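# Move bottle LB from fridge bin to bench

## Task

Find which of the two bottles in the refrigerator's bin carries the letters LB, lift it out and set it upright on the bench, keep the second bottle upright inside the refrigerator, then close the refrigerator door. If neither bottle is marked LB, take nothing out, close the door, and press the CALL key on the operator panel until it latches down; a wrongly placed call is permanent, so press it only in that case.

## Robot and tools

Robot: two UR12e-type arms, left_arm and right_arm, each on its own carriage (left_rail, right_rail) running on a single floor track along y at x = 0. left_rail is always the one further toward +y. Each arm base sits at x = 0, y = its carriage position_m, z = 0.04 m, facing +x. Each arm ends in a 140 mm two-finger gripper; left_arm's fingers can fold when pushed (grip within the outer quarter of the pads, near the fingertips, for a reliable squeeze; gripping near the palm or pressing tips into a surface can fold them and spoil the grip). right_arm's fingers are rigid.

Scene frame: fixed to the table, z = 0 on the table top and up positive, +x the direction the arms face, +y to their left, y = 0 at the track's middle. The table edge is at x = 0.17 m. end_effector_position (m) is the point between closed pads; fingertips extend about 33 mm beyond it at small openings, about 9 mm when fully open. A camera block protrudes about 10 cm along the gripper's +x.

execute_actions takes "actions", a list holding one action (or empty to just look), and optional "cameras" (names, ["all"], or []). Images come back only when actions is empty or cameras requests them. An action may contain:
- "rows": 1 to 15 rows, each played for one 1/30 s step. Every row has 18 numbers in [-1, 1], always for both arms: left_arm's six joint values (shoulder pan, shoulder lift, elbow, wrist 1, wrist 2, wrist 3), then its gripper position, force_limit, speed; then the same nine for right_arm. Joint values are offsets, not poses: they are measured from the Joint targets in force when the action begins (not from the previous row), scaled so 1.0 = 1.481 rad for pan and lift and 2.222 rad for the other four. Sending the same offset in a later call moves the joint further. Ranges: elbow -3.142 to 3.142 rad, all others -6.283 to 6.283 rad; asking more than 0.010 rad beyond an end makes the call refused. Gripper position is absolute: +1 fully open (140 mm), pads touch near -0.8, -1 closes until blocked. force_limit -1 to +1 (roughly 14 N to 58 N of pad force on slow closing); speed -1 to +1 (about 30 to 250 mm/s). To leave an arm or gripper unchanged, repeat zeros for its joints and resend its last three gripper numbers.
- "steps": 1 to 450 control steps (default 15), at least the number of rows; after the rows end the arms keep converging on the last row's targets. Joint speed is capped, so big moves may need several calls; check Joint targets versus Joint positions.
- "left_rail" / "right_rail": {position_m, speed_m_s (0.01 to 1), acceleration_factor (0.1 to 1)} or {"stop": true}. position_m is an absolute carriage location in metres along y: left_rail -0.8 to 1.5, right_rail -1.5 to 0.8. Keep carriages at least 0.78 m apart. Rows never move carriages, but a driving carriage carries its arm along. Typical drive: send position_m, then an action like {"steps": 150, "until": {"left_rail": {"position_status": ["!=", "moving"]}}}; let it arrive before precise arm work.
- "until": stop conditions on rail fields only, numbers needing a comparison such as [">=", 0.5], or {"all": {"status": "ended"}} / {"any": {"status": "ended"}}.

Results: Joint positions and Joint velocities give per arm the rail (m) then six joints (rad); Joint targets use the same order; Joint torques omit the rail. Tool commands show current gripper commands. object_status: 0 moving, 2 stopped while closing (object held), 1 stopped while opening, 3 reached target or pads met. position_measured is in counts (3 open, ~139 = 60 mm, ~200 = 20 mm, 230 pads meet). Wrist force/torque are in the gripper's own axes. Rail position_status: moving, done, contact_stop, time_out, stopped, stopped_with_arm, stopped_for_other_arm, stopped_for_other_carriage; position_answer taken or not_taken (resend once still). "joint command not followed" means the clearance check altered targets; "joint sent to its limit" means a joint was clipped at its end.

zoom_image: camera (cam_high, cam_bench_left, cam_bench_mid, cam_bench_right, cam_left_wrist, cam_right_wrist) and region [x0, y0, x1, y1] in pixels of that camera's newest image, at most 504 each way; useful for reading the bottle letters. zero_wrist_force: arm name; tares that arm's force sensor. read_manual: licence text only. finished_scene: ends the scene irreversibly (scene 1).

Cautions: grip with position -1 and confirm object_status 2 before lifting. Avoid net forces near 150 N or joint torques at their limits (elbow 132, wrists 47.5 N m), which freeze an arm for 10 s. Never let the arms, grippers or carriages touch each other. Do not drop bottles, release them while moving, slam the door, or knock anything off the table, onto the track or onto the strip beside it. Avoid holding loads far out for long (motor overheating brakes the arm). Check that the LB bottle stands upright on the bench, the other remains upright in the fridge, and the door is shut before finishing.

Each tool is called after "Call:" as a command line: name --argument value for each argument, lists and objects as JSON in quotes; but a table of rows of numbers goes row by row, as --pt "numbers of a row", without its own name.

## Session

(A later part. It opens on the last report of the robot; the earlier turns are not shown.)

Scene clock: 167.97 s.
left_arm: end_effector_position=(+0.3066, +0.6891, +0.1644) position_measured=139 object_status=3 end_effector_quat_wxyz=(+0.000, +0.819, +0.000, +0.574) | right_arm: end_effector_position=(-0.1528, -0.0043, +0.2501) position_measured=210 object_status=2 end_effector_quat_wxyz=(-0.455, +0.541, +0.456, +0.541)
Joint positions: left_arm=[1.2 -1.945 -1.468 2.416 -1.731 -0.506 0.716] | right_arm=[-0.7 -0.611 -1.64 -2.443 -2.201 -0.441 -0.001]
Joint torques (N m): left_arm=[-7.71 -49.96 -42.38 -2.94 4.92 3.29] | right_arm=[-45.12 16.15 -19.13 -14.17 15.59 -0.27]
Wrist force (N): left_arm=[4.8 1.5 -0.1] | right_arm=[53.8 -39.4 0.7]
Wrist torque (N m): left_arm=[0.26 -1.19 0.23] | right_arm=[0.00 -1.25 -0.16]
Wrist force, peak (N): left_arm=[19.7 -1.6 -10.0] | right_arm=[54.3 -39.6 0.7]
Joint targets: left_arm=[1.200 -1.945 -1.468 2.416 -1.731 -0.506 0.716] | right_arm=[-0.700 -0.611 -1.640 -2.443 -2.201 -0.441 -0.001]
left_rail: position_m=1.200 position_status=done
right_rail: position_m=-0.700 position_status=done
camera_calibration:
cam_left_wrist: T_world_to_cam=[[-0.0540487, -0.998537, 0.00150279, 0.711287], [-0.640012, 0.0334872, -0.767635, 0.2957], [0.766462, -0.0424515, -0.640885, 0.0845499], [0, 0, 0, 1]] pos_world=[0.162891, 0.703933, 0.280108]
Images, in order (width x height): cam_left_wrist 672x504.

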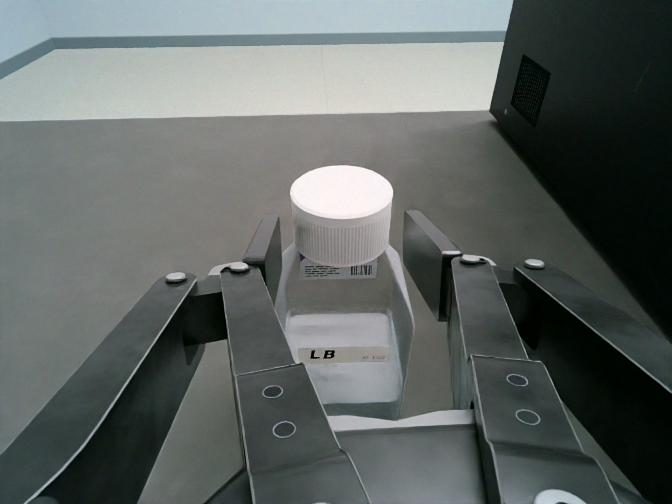

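Call:
execute_actions --actions '[{"rows":[[-0.02,-0.005,-0.006,0.023,-0.011,-0.016,-0.08,0,-1,0,0,0,0,0,0,-1,0,-1],[-0.041,-0.01,-0.013,0.047,-0.021,-0.032,-0.08,0,-1,0,0,0,0,0,0,-1,0,-1],[-0.062,-0.016,-0.019,0.07,-0.032,-0.048,-0.08,0,-1,0,0,0,0,0,0,-1,0,-1],[-0.083,-0.021,-0.026,0.094,-0.043,-0.064,-0.08,0,-1,0,0,0,0,0,0,-1,0,-1],[-0.103,-0.026,-0.032,0.117,-0.053,-0.081,-0.08,0,-1,0,0,0,0,0,0,-1,0,-1],[-0.124,-0.0314,-0.0384,0.1407,-0.064,-0.0967,-0.08,0,-1,0,0,0,0,0,0,-1,0,-1]],"steps":30}]' --cameras '["cam_left_wrist"]'

Call:
execute_actions --actions '[{"left_rail":{"position_m":1.45},"rows":[[0,0,0,0,0,0,-0.08,0,-1,0,0,0,0,0,0,-1,0,-1]],"steps":80,"until":{"left_rail":{"position_status":["!=","moving"]}}}]'

Call:
execute_actions --actions '[{"rows":[[0,0,0,0,0,0,-0.08,0,-1,-0.0114,-0.0165,0.0147,-0.0036,0.0059,0,-1,0,-1],[0,0,0,0,0,0,-0.08,0,-1,-0.0228,-0.0331,0.0293,-0.0072,0.0119,0,-1,0,-1],[0,0,0,0,0,0,-0.08,0,-1,-0.0342,-0.0496,0.044,-0.0108,0.0178,0,-1,0,-1],[0,0,0,0,0,0,-0.08,0,-1,-0.0456,-0.0662,0.0586,-0.0144,0.0238,0,-1,0,-1],[0,0,0,0,0,0,-0.08,0,-1,-0.057,-0.0827,0.0733,-0.018,0.0297,0,-1,0,-1],[0,0,0,0,0,0,-0.08,0,-1,-0.0684,-0.0992,0.088,-0.0216,0.0356,0,-1,0,-1],[0,0,0,0,0,0,-0.08,0,-1,-0.0798,-0.1158,0.1026,-0.0252,0.0416,0,-1,0,-1],[0,0,0,0,0,0,-0.08,0,-1,-0.0912,-0.1323,0.1173,-0.0288,0.0475,0,-1,0,-1],[0,0,0,0,0,0,-0.08,0,-1,-0.1026,-0.1489,0.1319,-0.0324,0.0535,0,-1,0,-1],[0,0,0,0,0,0,-0.08,0,-1,-0.114,-0.1654,0.1466,-0.036,0.0594,0,-1,0,-1]],"steps":25}]'

Call:
execute_actions --actions '[{"rows":[[0,0,0,0,0,0,-0.08,0,-1,-0.0104,-0.0137,0.0148,-0.0057,0.0066,0,-1,0,-1],[0,0,0,0,0,0,-0.08,0,-1,-0.0207,-0.0275,0.0296,-0.0113,0.0132,0,-1,0,-1],[0,0,0,0,0,0,-0.08,0,-1,-0.0311,-0.0412,0.0444,-0.017,0.0198,0,-1,0,-1],[0,0,0,0,0,0,-0.08,0,-1,-0.0415,-0.0549,0.0592,-0.0226,0.0264,0,-1,0,-1],[0,0,0,0,0,0,-0.08,0,-1,-0.0519,-0.0687,0.0741,-0.0283,0.033,0,-1,0,-1],[0,0,0,0,0,0,-0.08,0,-1,-0.0622,-0.0824,0.0889,-0.034,0.0395,0,-1,0,-1],[0,0,0,0,0,0,-0.08,0,-1,-0.0726,-0.0961,0.1037,-0.0396,0.0461,0,-1,0,-1],[0,0,0,0,0,0,-0.08,0,-1,-0.083,-0.1098,0.1185,-0.0453,0.0527,0,-1,0,-1],[0,0,0,0,0,0,-0.08,0,-1,-0.0933,-0.1236,0.1333,-0.0509,0.0593,0,-1,0,-1],[0,0,0,0,0,0,-0.08,0,-1,-0.1037,-0.1373,0.1481,-0.0566,0.0659,0,-1,0,-1]],"steps":25}]'

Call:
execute_actions --actions '[{"rows":[[0,0,0,0,0,0,-0.08,0,-1,-0.0099,-0.0131,0.0156,-0.0068,0.0069,0,-1,0,-1],[0,0,0,0,0,0,-0.08,0,-1,-0.0197,-0.0262,0.0312,-0.0137,0.0139,0,-1,0,-1],[0,0,0,0,0,0,-0.08,0,-1,-0.0296,-0.0394,0.0467,-0.0205,0.0208,0,-1,0,-1],[0,0,0,0,0,0,-0.08,0,-1,-0.0394,-0.0525,0.0623,-0.0273,0.0277,0,-1,0,-1],[0,0,0,0,0,0,-0.08,0,-1,-0.0493,-0.0656,0.0779,-0.0342,0.0347,0,-1,0,-1],[0,0,0,0,0,0,-0.08,0,-1,-0.0592,-0.0787,0.0935,-0.041,0.0416,0,-1,0,-1],[0,0,0,0,0,0,-0.08,0,-1,-0.069,-0.0918,0.1091,-0.0478,0.0485,0,-1,0,-1],[0,0,0,0,0,0,-0.08,0,-1,-0.0789,-0.105,0.1246,-0.0546,0.0554,0,-1,0,-1],[0,0,0,0,0,0,-0.08,0,-1,-0.0887,-0.1181,0.1402,-0.0615,0.0624,0,-1,0,-1],[0,0,0,0,0,0,-0.08,0,-1,-0.0986,-0.1312,0.1558,-0.0683,0.0693,0,-1,0,-1]],"steps":25}]' --cameras '["cam_high","cam_right_wrist"]'

Scene clock: 171.87 s.
left_arm: end_effector_position=(+0.2065, +0.6891, +0.2006) position_measured=139 object_status=3 end_effector_quat_wxyz=(+0.000, +0.819, +0.000, +0.574) | right_arm: end_effector_position=(-0.1528, -0.0043, +0.2501) position_measured=210 object_status=2 end_effector_quat_wxyz=(-0.455, +0.541, +0.456, +0.541)
Joint positions: left_arm=[1.2 -2.129 -1.514 2.331 -1.419 -0.648 0.501] | right_arm=[-0.7 -0.611 -1.64 -2.443 -2.201 -0.441 -0.001]
Joint torques (N m): left_arm=[-10.33 -53.55 -47.11 2.16 -1.08 -3.75] | right_arm=[-43.99 10.96 -17.2 -14.23 15.67 -0.3]
Wrist force (N): left_arm=[5.1 1.4 -0.1] | right_arm=[53.6 -39.4 0.9]
Wrist torque (N m): left_arm=[0.23 -1.22 0.41] | right_arm=[0.00 -1.18 -0.17]
Wrist force, peak (N): left_arm=[4.9 2.3 -6.1] | right_arm=[54.2 -39.7 1.0]
Joint targets: left_arm=[1.200 -2.129 -1.514 2.331 -1.419 -0.648 0.501] | right_arm=[-0.700 -0.611 -1.640 -2.443 -2.201 -0.441 -0.001]
left_rail: position_m=1.200 position_status=done
right_rail: position_m=-0.700 position_status=done
camera_calibration:
cam_left_wrist: T_world_to_cam=[[-0.0540324, -0.998538, 0.00136251, 0.705871], [-0.640009, 0.0335844, -0.767633, 0.259495], [0.766465, -0.0423491, -0.640888, 0.184389], [0, 0, 0, 1]] pos_world=[0.0628913, 0.703933, 0.316408]
Images, in order (width x height): cam_left_wrist 672x504.

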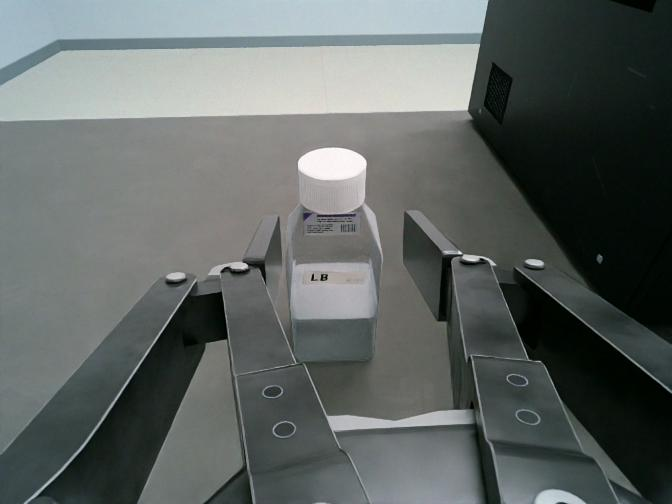

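Scene clock: 174.10 s.
left_arm: end_effector_position=(+0.2065, +0.9391, +0.2006) position_measured=139 object_status=3 end_effector_quat_wxyz=(+0.000, +0.819, +0.000, +0.574) | right_arm: end_effector_position=(-0.1528, -0.0043, +0.2501) position_measured=210 object_status=2 end_effector_quat_wxyz=(-0.455, +0.541, +0.456, +0.541)
Joint positions: left_arm=[1.45 -2.129 -1.514 2.331 -1.419 -0.648 0.501] | right_arm=[-0.7 -0.611 -1.64 -2.443 -2.201 -0.441 -0.001]
Joint torques (N m): left_arm=[-8.59 -47.2 -29.63 0.83 0.76 -3.94] | right_arm=[-43.17 10.8 -16.6 -14.15 15.82 -0.25]
Wrist force (N): left_arm=[5.3 1.5 -0.1] | right_arm=[54.4 -38.9 1.0]
Wrist torque (N m): left_arm=[0.26 -1.26 0.41] | right_arm=[0.09 -1.37 -0.17]
Wrist force, peak (N): left_arm=[5.7 2.0 -0.2] | right_arm=[54.2 -39.4 0.7]
Joint targets: left_arm=[1.450 -2.129 -1.514 2.331 -1.419 -0.648 0.501] | right_arm=[-0.700 -0.611 -1.640 -2.443 -2.201 -0.441 -0.001]
left_rail: position_m=1.450 position_status=done
right_rail: position_m=-0.700 position_status=done

Scene clock: 175.13 s.
left_arm: end_effector_position=(+0.2065, +0.9391, +0.2006) position_measured=139 object_status=3 end_effector_quat_wxyz=(+0.000, +0.819, +0.000, +0.574) | right_arm: end_effector_position=(-0.1226, +0.1226, +0.2503) position_measured=210 object_status=2 end_effector_quat_wxyz=(-0.369, +0.603, +0.370, +0.603)
Joint positions: left_arm=[1.45 -2.129 -1.514 2.331 -1.419 -0.648 0.501] | right_arm=[-0.7 -0.78 -1.885 -2.117 -2.281 -0.309 -0.001]
Joint torques (N m): left_arm=[-5.7 -39.91 -25.98 -0.19 1.39 -3.98] | right_arm=[-10.5 10.19 17.59 -6.99 -0.38 -0.12]
Wrist force (N): left_arm=[5.3 1.5 -0.3] | right_arm=[59.3 13.1 4.2]
Wrist torque (N m): left_arm=[0.26 -1.25 0.41] | right_arm=[0.07 -1.37 -0.32]
Wrist force, peak (N): left_arm=[5.5 1.5 -0.4] | right_arm=[50.9 -49.8 -7.1]
Joint targets: left_arm=[1.450 -2.129 -1.514 2.331 -1.419 -0.648 0.501] | right_arm=[-0.700 -0.780 -1.885 -2.117 -2.281 -0.309 -0.001]
left_rail: position_m=1.450 position_status=done
right_rail: position_m=-0.700 position_status=done

Scene clock: 176.17 s.
left_arm: end_effector_position=(+0.2065, +0.9391, +0.2006) position_measured=139 object_status=3 end_effector_quat_wxyz=(+0.000, +0.819, +0.000, +0.574) | right_arm: end_effector_position=(-0.0555, +0.2324, +0.2501) position_measured=210 object_status=2 end_effector_quat_wxyz=(-0.275, +0.651, +0.275, +0.651)
Joint positions: left_arm=[1.45 -2.129 -1.514 2.331 -1.419 -0.648 0.501] | right_arm=[-0.7 -0.933 -2.088 -1.788 -2.407 -0.163 -0.001]
Joint torques (N m): left_arm=[-6.43 -35.37 -25.24 -0.7 2.44 -3.96] | right_arm=[-30.14 26.04 9.39 -8.21 9.32 -0.3]
Wrist force (N): left_arm=[5.2 1.3 -0.5] | right_arm=[57.5 -11.1 2.8]
Wrist torque (N m): left_arm=[0.21 -1.24 0.41] | right_arm=[0.21 -1.27 -0.14]
Wrist force, peak (N): left_arm=[5.6 1.8 -0.4] | right_arm=[55.1 -46.8 5.7]
Joint targets: left_arm=[1.450 -2.129 -1.514 2.331 -1.419 -0.648 0.501] | right_arm=[-0.700 -0.934 -2.088 -1.788 -2.407 -0.163 -0.001]
left_rail: position_m=1.450 position_status=done
right_rail: position_m=-0.700 position_status=done

Scene clock: 177.20 s.
left_arm: end_effector_position=(+0.2065, +0.9391, +0.2006) position_measured=139 object_status=3 end_effector_quat_wxyz=(+0.000, +0.819, +0.000, +0.574) | right_arm: end_effector_position=(+0.0386, +0.3190, +0.2500) position_measured=210 object_status=2 end_effector_quat_wxyz=(-0.175, +0.685, +0.175, +0.685)
Joint positions: left_arm=[1.45 -2.129 -1.514 2.331 -1.419 -0.648 0.501] | right_arm=[-0.7 -1.08 -2.283 -1.442 -2.558 -0.009 -0.001]
Joint torques (N m): left_arm=[-2.6 -30.15 -24.86 -1.94 3.07 -4.3] | right_arm=[-25.28 72.8 33.55 -4.85 7.06 -0.08]
Wrist force (N): left_arm=[5.2 1.3 -0.4] | right_arm=[19.1 -6.7 2.9]
Wrist torque (N m): left_arm=[0.21 -1.24 0.41] | right_arm=[0.07 -1.30 0.07]
Wrist force, peak (N): left_arm=[5.5 1.5 -0.1] | right_arm=[57.9 -54.0 -2.0]
Joint targets: left_arm=[1.450 -2.129 -1.514 2.331 -1.419 -0.648 0.501] | right_arm=[-0.700 -1.080 -2.283 -1.442 -2.558 -0.009 -0.001]
left_rail: position_m=1.450 position_status=done
right_rail: position_m=-0.700 position_status=done
camera_calibration:
cam_right_wrist: T_world_to_cam=[[0.50733, -0.860929, -0.0376425, 0.285575], [-0.307744, -0.140201, -0.941083, 0.29915], [0.804928, 0.489024, -0.336074, 0.081543], [0, 0, 0, 1]] pos_world=[-0.118455, 0.247925, 0.319679]
Images, in order (width x height): cam_high 672x504, cam_right_wrist 672x504.

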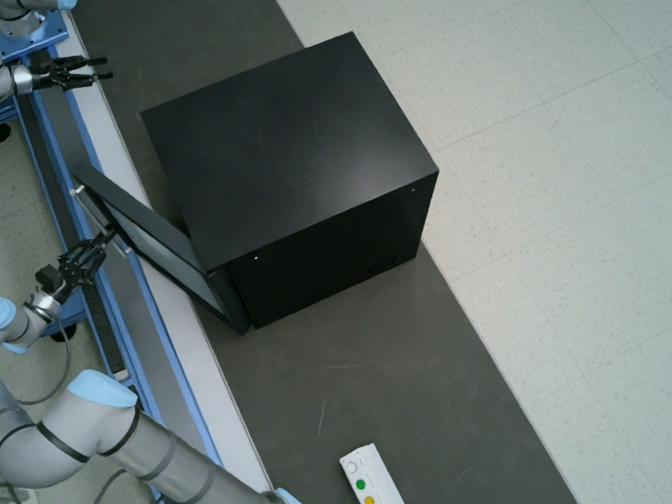

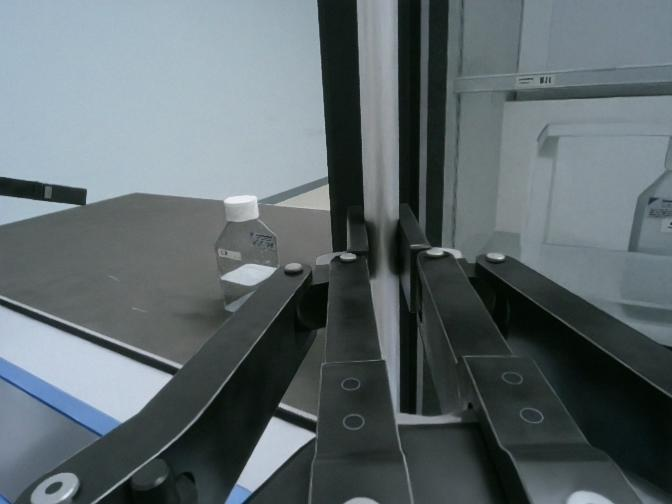

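Works well. Close the rest.

Call:
execute_actions --actions '[{"rows":[[0,0,0,0,0,0,-0.08,0,-1,-0.0097,-0.0135,0.017,-0.008,0.0071,0,-1,0,-1],[0,0,0,0,0,0,-0.08,0,-1,-0.0193,-0.027,0.034,-0.0159,0.0141,0,-1,0,-1],[0,0,0,0,0,0,-0.08,0,-1,-0.029,-0.0406,0.051,-0.0239,0.0212,0,-1,0,-1],[0,0,0,0,0,0,-0.08,0,-1,-0.0386,-0.0541,0.068,-0.0319,0.0283,0,-1,0,-1],[0,0,0,0,0,0,-0.08,0,-1,-0.0483,-0.0676,0.085,-0.0399,0.0354,0,-1,0,-1],[0,0,0,0,0,0,-0.08,0,-1,-0.0579,-0.0811,0.1019,-0.0478,0.0424,0,-1,0,-1],[0,0,0,0,0,0,-0.08,0,-1,-0.0676,-0.0946,0.1189,-0.0558,0.0495,0,-1,0,-1],[0,0,0,0,0,0,-0.08,0,-1,-0.0772,-0.1082,0.1359,-0.0638,0.0566,0,-1,0,-1],[0,0,0,0,0,0,-0.08,0,-1,-0.0869,-0.1217,0.1529,-0.0717,0.0636,0,-1,0,-1],[0,0,0,0,0,0,-0.08,0,-1,-0.0965,-0.1352,0.1699,-0.0797,0.0707,0,-1,0,-1]],"steps":25}]'

Call:
execute_actions --actions '[{"rows":[[0,0,0,0,0,0,-0.08,0,-1,-0.0064,-0.0099,0.0129,-0.0063,0.0048,0,-1,0,-1],[0,0,0,0,0,0,-0.08,0,-1,-0.0127,-0.0199,0.0258,-0.0125,0.0095,0,-1,0,-1],[0,0,0,0,0,0,-0.08,0,-1,-0.019,-0.0298,0.0387,-0.0188,0.0143,0,-1,0,-1],[0,0,0,0,0,0,-0.08,0,-1,-0.0254,-0.0398,0.0516,-0.025,0.0191,0,-1,0,-1],[0,0,0,0,0,0,-0.08,0,-1,-0.0318,-0.0497,0.0645,-0.0313,0.0239,0,-1,0,-1],[0,0,0,0,0,0,-0.08,0,-1,-0.0381,-0.0596,0.0773,-0.0376,0.0286,0,-1,0,-1],[0,0,0,0,0,0,-0.08,0,-1,-0.0445,-0.0696,0.0902,-0.0438,0.0334,0,-1,0,-1],[0,0,0,0,0,0,-0.08,0,-1,-0.0508,-0.0795,0.1031,-0.0501,0.0382,0,-1,0,-1],[0,0,0,0,0,0,-0.08,0,-1,-0.0572,-0.0895,0.116,-0.0563,0.0429,0,-1,0,-1],[0,0,0,0,0,0,-0.08,0,-1,-0.0635,-0.0994,0.1289,-0.0626,0.0477,0,-1,0,-1]],"steps":30}]'

Call:
execute_actions --actions '[{"rows":[[0,0,0,0,0,0,-0.08,0,-1,0,0,0,0,0,0,1,0,-1]],"steps":170}]' --cameras '["cam_high","cam_right_wrist"]'

Scene clock: 179.30 s.
left_arm: end_effector_position=(+0.2065, +0.9391, +0.2006) position_measured=139 object_status=3 end_effector_quat_wxyz=(+0.000, +0.819, +0.000, +0.574) | right_arm: end_effector_position=(+0.1529, +0.3761, +0.2501) position_measured=210 object_status=2 end_effector_quat_wxyz=(-0.070, +0.704, +0.071, +0.704)
Joint positions: left_arm=[1.45 -2.129 -1.514 2.331 -1.419 -0.648 0.501] | right_arm=[-0.7 -1.222 -2.483 -1.064 -2.735 0.149 -0.001]
Joint torques (N m): left_arm=[-3.27 -31.27 -25.58 -3.3 3.85 -3.84] | right_arm=[-8.43 111.57 62.42 -2.03 -5.15 -0.13]
Wrist force (N): left_arm=[5.1 1.4 0.0] | right_arm=[-5.7 25.0 6.0]
Wrist torque (N m): left_arm=[0.23 -1.23 0.41] | right_arm=[0.02 -1.36 0.02]
Wrist force, peak (N): left_arm=[5.6 1.5 0.2] | right_arm=[56.5 -20.8 -0.2]
Joint targets: left_arm=[1.450 -2.129 -1.514 2.331 -1.419 -0.648 0.501] | right_arm=[-0.700 -1.223 -2.483 -1.064 -2.735 0.149 -0.001]
left_rail: position_m=1.450 position_status=done
right_rail: position_m=-0.700 position_status=done

Scene clock: 180.50 s.
left_arm: end_effector_position=(+0.2065, +0.9391, +0.2006) position_measured=139 object_status=3 end_effector_quat_wxyz=(+0.000, +0.819, +0.000, +0.574) | right_arm: end_effector_position=(+0.2361, +0.3946, +0.2500) position_measured=210 object_status=2 end_effector_quat_wxyz=(+0.000, +0.707, +0.000, +0.707)
Joint positions: left_arm=[1.45 -2.129 -1.514 2.331 -1.419 -0.648 0.501] | right_arm=[-0.7 -1.317 -2.63 -0.778 -2.875 0.255 -0.001]
Joint torques (N m): left_arm=[0.78 -31.18 -25.97 -3.55 4.13 -4.09] | right_arm=[11.69 116.64 64.21 -0.12 -10.17 0.09]
Wrist force (N): left_arm=[5.3 1.8 -0.2] | right_arm=[-1.0 39.8 21.9]
Wrist torque (N m): left_arm=[0.32 -1.26 0.42] | right_arm=[0.39 -1.32 -0.05]
Wrist force, peak (N): left_arm=[5.8 1.4 -0.2] | right_arm=[-1.0 39.8 21.9]
Joint targets: left_arm=[1.450 -2.129 -1.514 2.331 -1.419 -0.648 0.501] | right_arm=[-0.700 -1.317 -2.630 -0.778 -2.875 0.255 -0.001]
left_rail: position_m=1.450 position_status=done
right_rail: position_m=-0.700 position_status=done

Scene clock: 186.37 s.
left_arm: end_effector_position=(+0.2065, +0.9391, +0.2006) position_measured=139 object_status=3 end_effector_quat_wxyz=(+0.000, +0.819, +0.000, +0.574) | right_arm: end_effector_position=(+0.2361, +0.3946, +0.2501) position_measured=3 object_status=3 end_effector_quat_wxyz=(+0.000, +0.707, +0.000, +0.707)
Joint positions: left_arm=[1.45 -2.129 -1.514 2.331 -1.419 -0.648 0.501] | right_arm=[-0.7 -1.317 -2.63 -0.778 -2.875 0.255 -0.001]
Joint torques (N m): left_arm=[4.59 -30.78 -24.8 -3.2 3.37 -3.35] | right_arm=[16.01 140.33 37.52 -1.1 3.38 0.03]
Wrist force (N): left_arm=[5.1 1.8 -0.1] | right_arm=[0.3 0.8 1.9]
Wrist torque (N m): left_arm=[0.32 -1.22 0.41] | right_arm=[0.19 -0.93 -0.42]
Wrist force, peak (N): left_arm=[5.6 2.0 -0.1] | right_arm=[-1.0 40.1 21.9]
Joint targets: left_arm=[1.450 -2.129 -1.514 2.331 -1.419 -0.648 0.501] | right_arm=[-0.700 -1.317 -2.630 -0.778 -2.875 0.255 -0.001]
left_rail: position_m=1.450 position_status=done
right_rail: position_m=-0.700 position_status=done
camera_calibration:
cam_right_wrist: T_world_to_cam=[[0.032337, -0.998757, -0.0379383, 0.417105], [-0.337401, 0.0248215, -0.941034, 0.312469], [0.940805, 0.0432306, -0.336179, 0.0294821], [0, 0, 0, 1]] pos_world=[0.0642025, 0.407556, 0.31978]
Images, in order (width x height): cam_high 672x504, cam_right_wrist 672x504.

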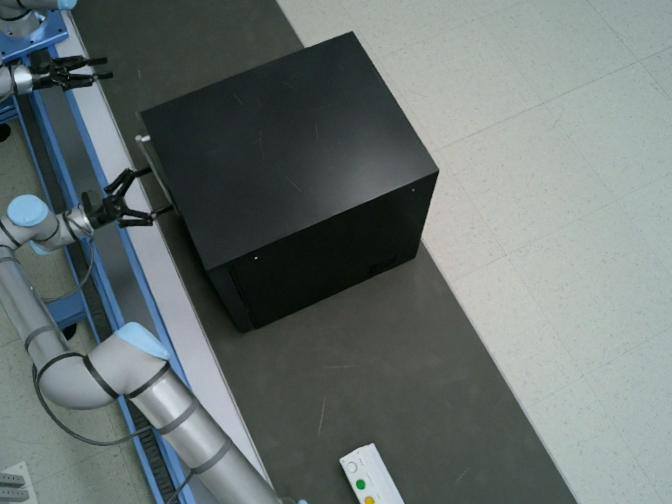

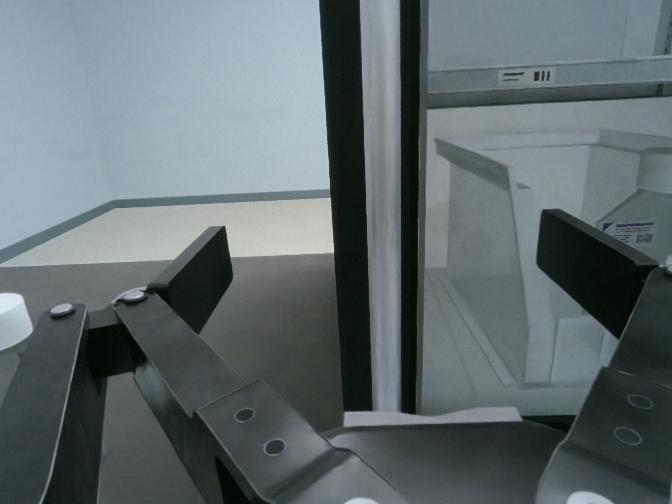

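Call:
execute_actions --actions '[{"rows":[[0,0,0,0,0,0,-0.08,0,-1,0.02,-0.007,0.01,-0.005,0.014,0,1,0,-1],[0,0,0,0,0,0,-0.08,0,-1,0.04,-0.014,0.02,-0.01,0.028,0,1,0,-1],[0,0,0,0,0,0,-0.08,0,-1,0.0678,-0.0243,0.0325,-0.0158,0.0457,0,1,0,-1]],"steps":30}]' --cameras '["cam_high","cam_right_wrist","cam_bench_left"]'

Call:
zoom_image --camera "cam_high" --region '[100, 80, 300, 350]'

Scene clock: 187.83 s.
left_arm: end_effector_position=(+0.2065, +0.9391, +0.2006) position_measured=139 object_status=3 end_effector_quat_wxyz=(+0.000, +0.819, +0.000, +0.574) | right_arm: end_effector_position=(+0.1214, +0.3929, +0.2506) position_measured=3 object_status=3 end_effector_quat_wxyz=(+0.000, +0.707, -0.001, +0.707)
Joint positions: left_arm=[1.45 -2.129 -1.514 2.331 -1.419 -0.648 0.501] | right_arm=[-0.7 -1.216 -2.666 -0.705 -2.91 0.356 -0.001]
Joint torques (N m): left_arm=[3.62 -31.34 -24.74 -3.68 3.42 -4.03] | right_arm=[18.95 116.92 51.74 -4.6 4.31 0.02]
Wrist force (N): left_arm=[5.5 1.6 -0.1] | right_arm=[0.0 -0.2 1.4]
Wrist torque (N m): left_arm=[0.29 -1.32 0.42] | right_arm=[-0.04 -0.86 -0.44]
Wrist force, peak (N): left_arm=[5.5 1.6 -0.1] | right_arm=[-0.1 1.4 18.1]
Joint targets: left_arm=[1.450 -2.129 -1.514 2.331 -1.419 -0.648 0.501] | right_arm=[-0.700 -1.216 -2.666 -0.705 -2.910 0.356 -0.001]
left_rail: position_m=1.450 position_status=done
right_rail: position_m=-0.700 position_status=done
camera_calibration:
cam_right_wrist: T_world_to_cam=[[0.0312738, -0.998747, -0.039059, 0.419526], [-0.337821, 0.0262164, -0.940845, 0.273668], [0.940691, 0.0426187, -0.336578, 0.137903], [0, 0, 0, 1]] pos_world=[-0.0503938, 0.405949, 0.32028]
Images, in order (width x height): cam_high 672x504, cam_bench_left 672x504, cam_right_wrist 672x504.

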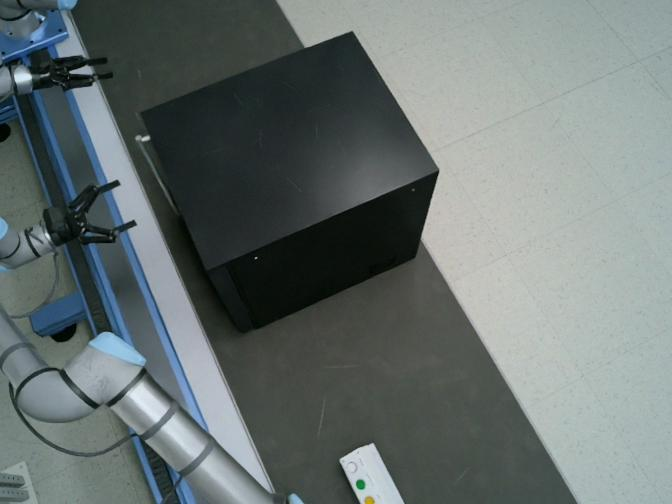

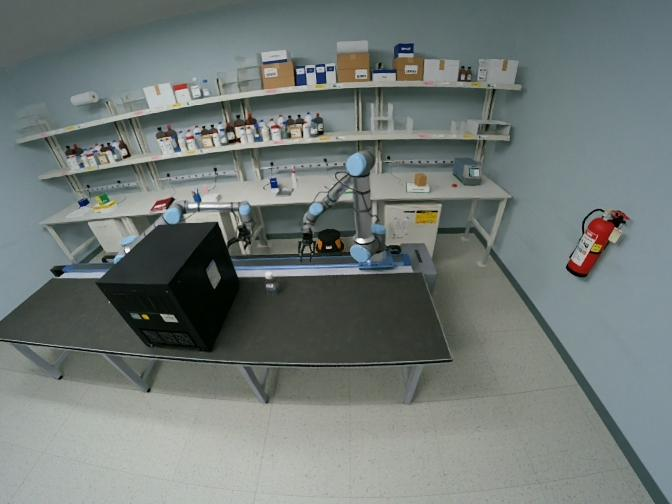

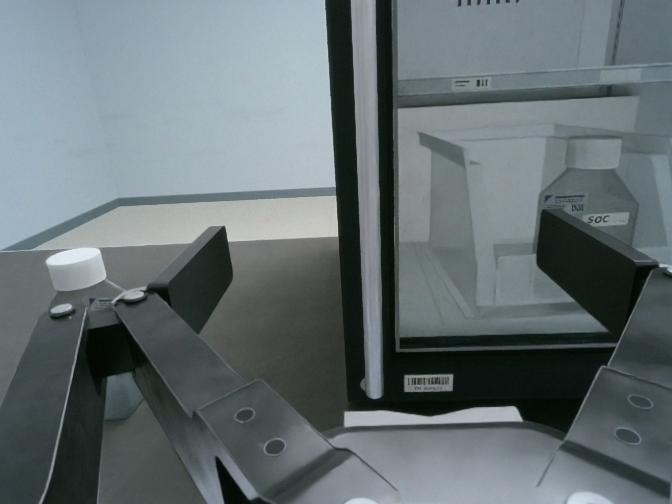

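Scaled by 1.867 from the camera's 672x504 image, which has a finer 960x720 frame.

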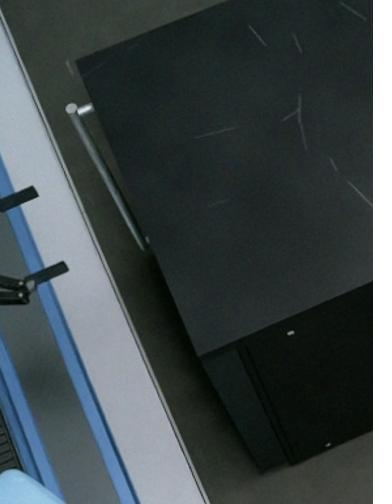

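Call:
finished_scene

The scene is finished: the task was done.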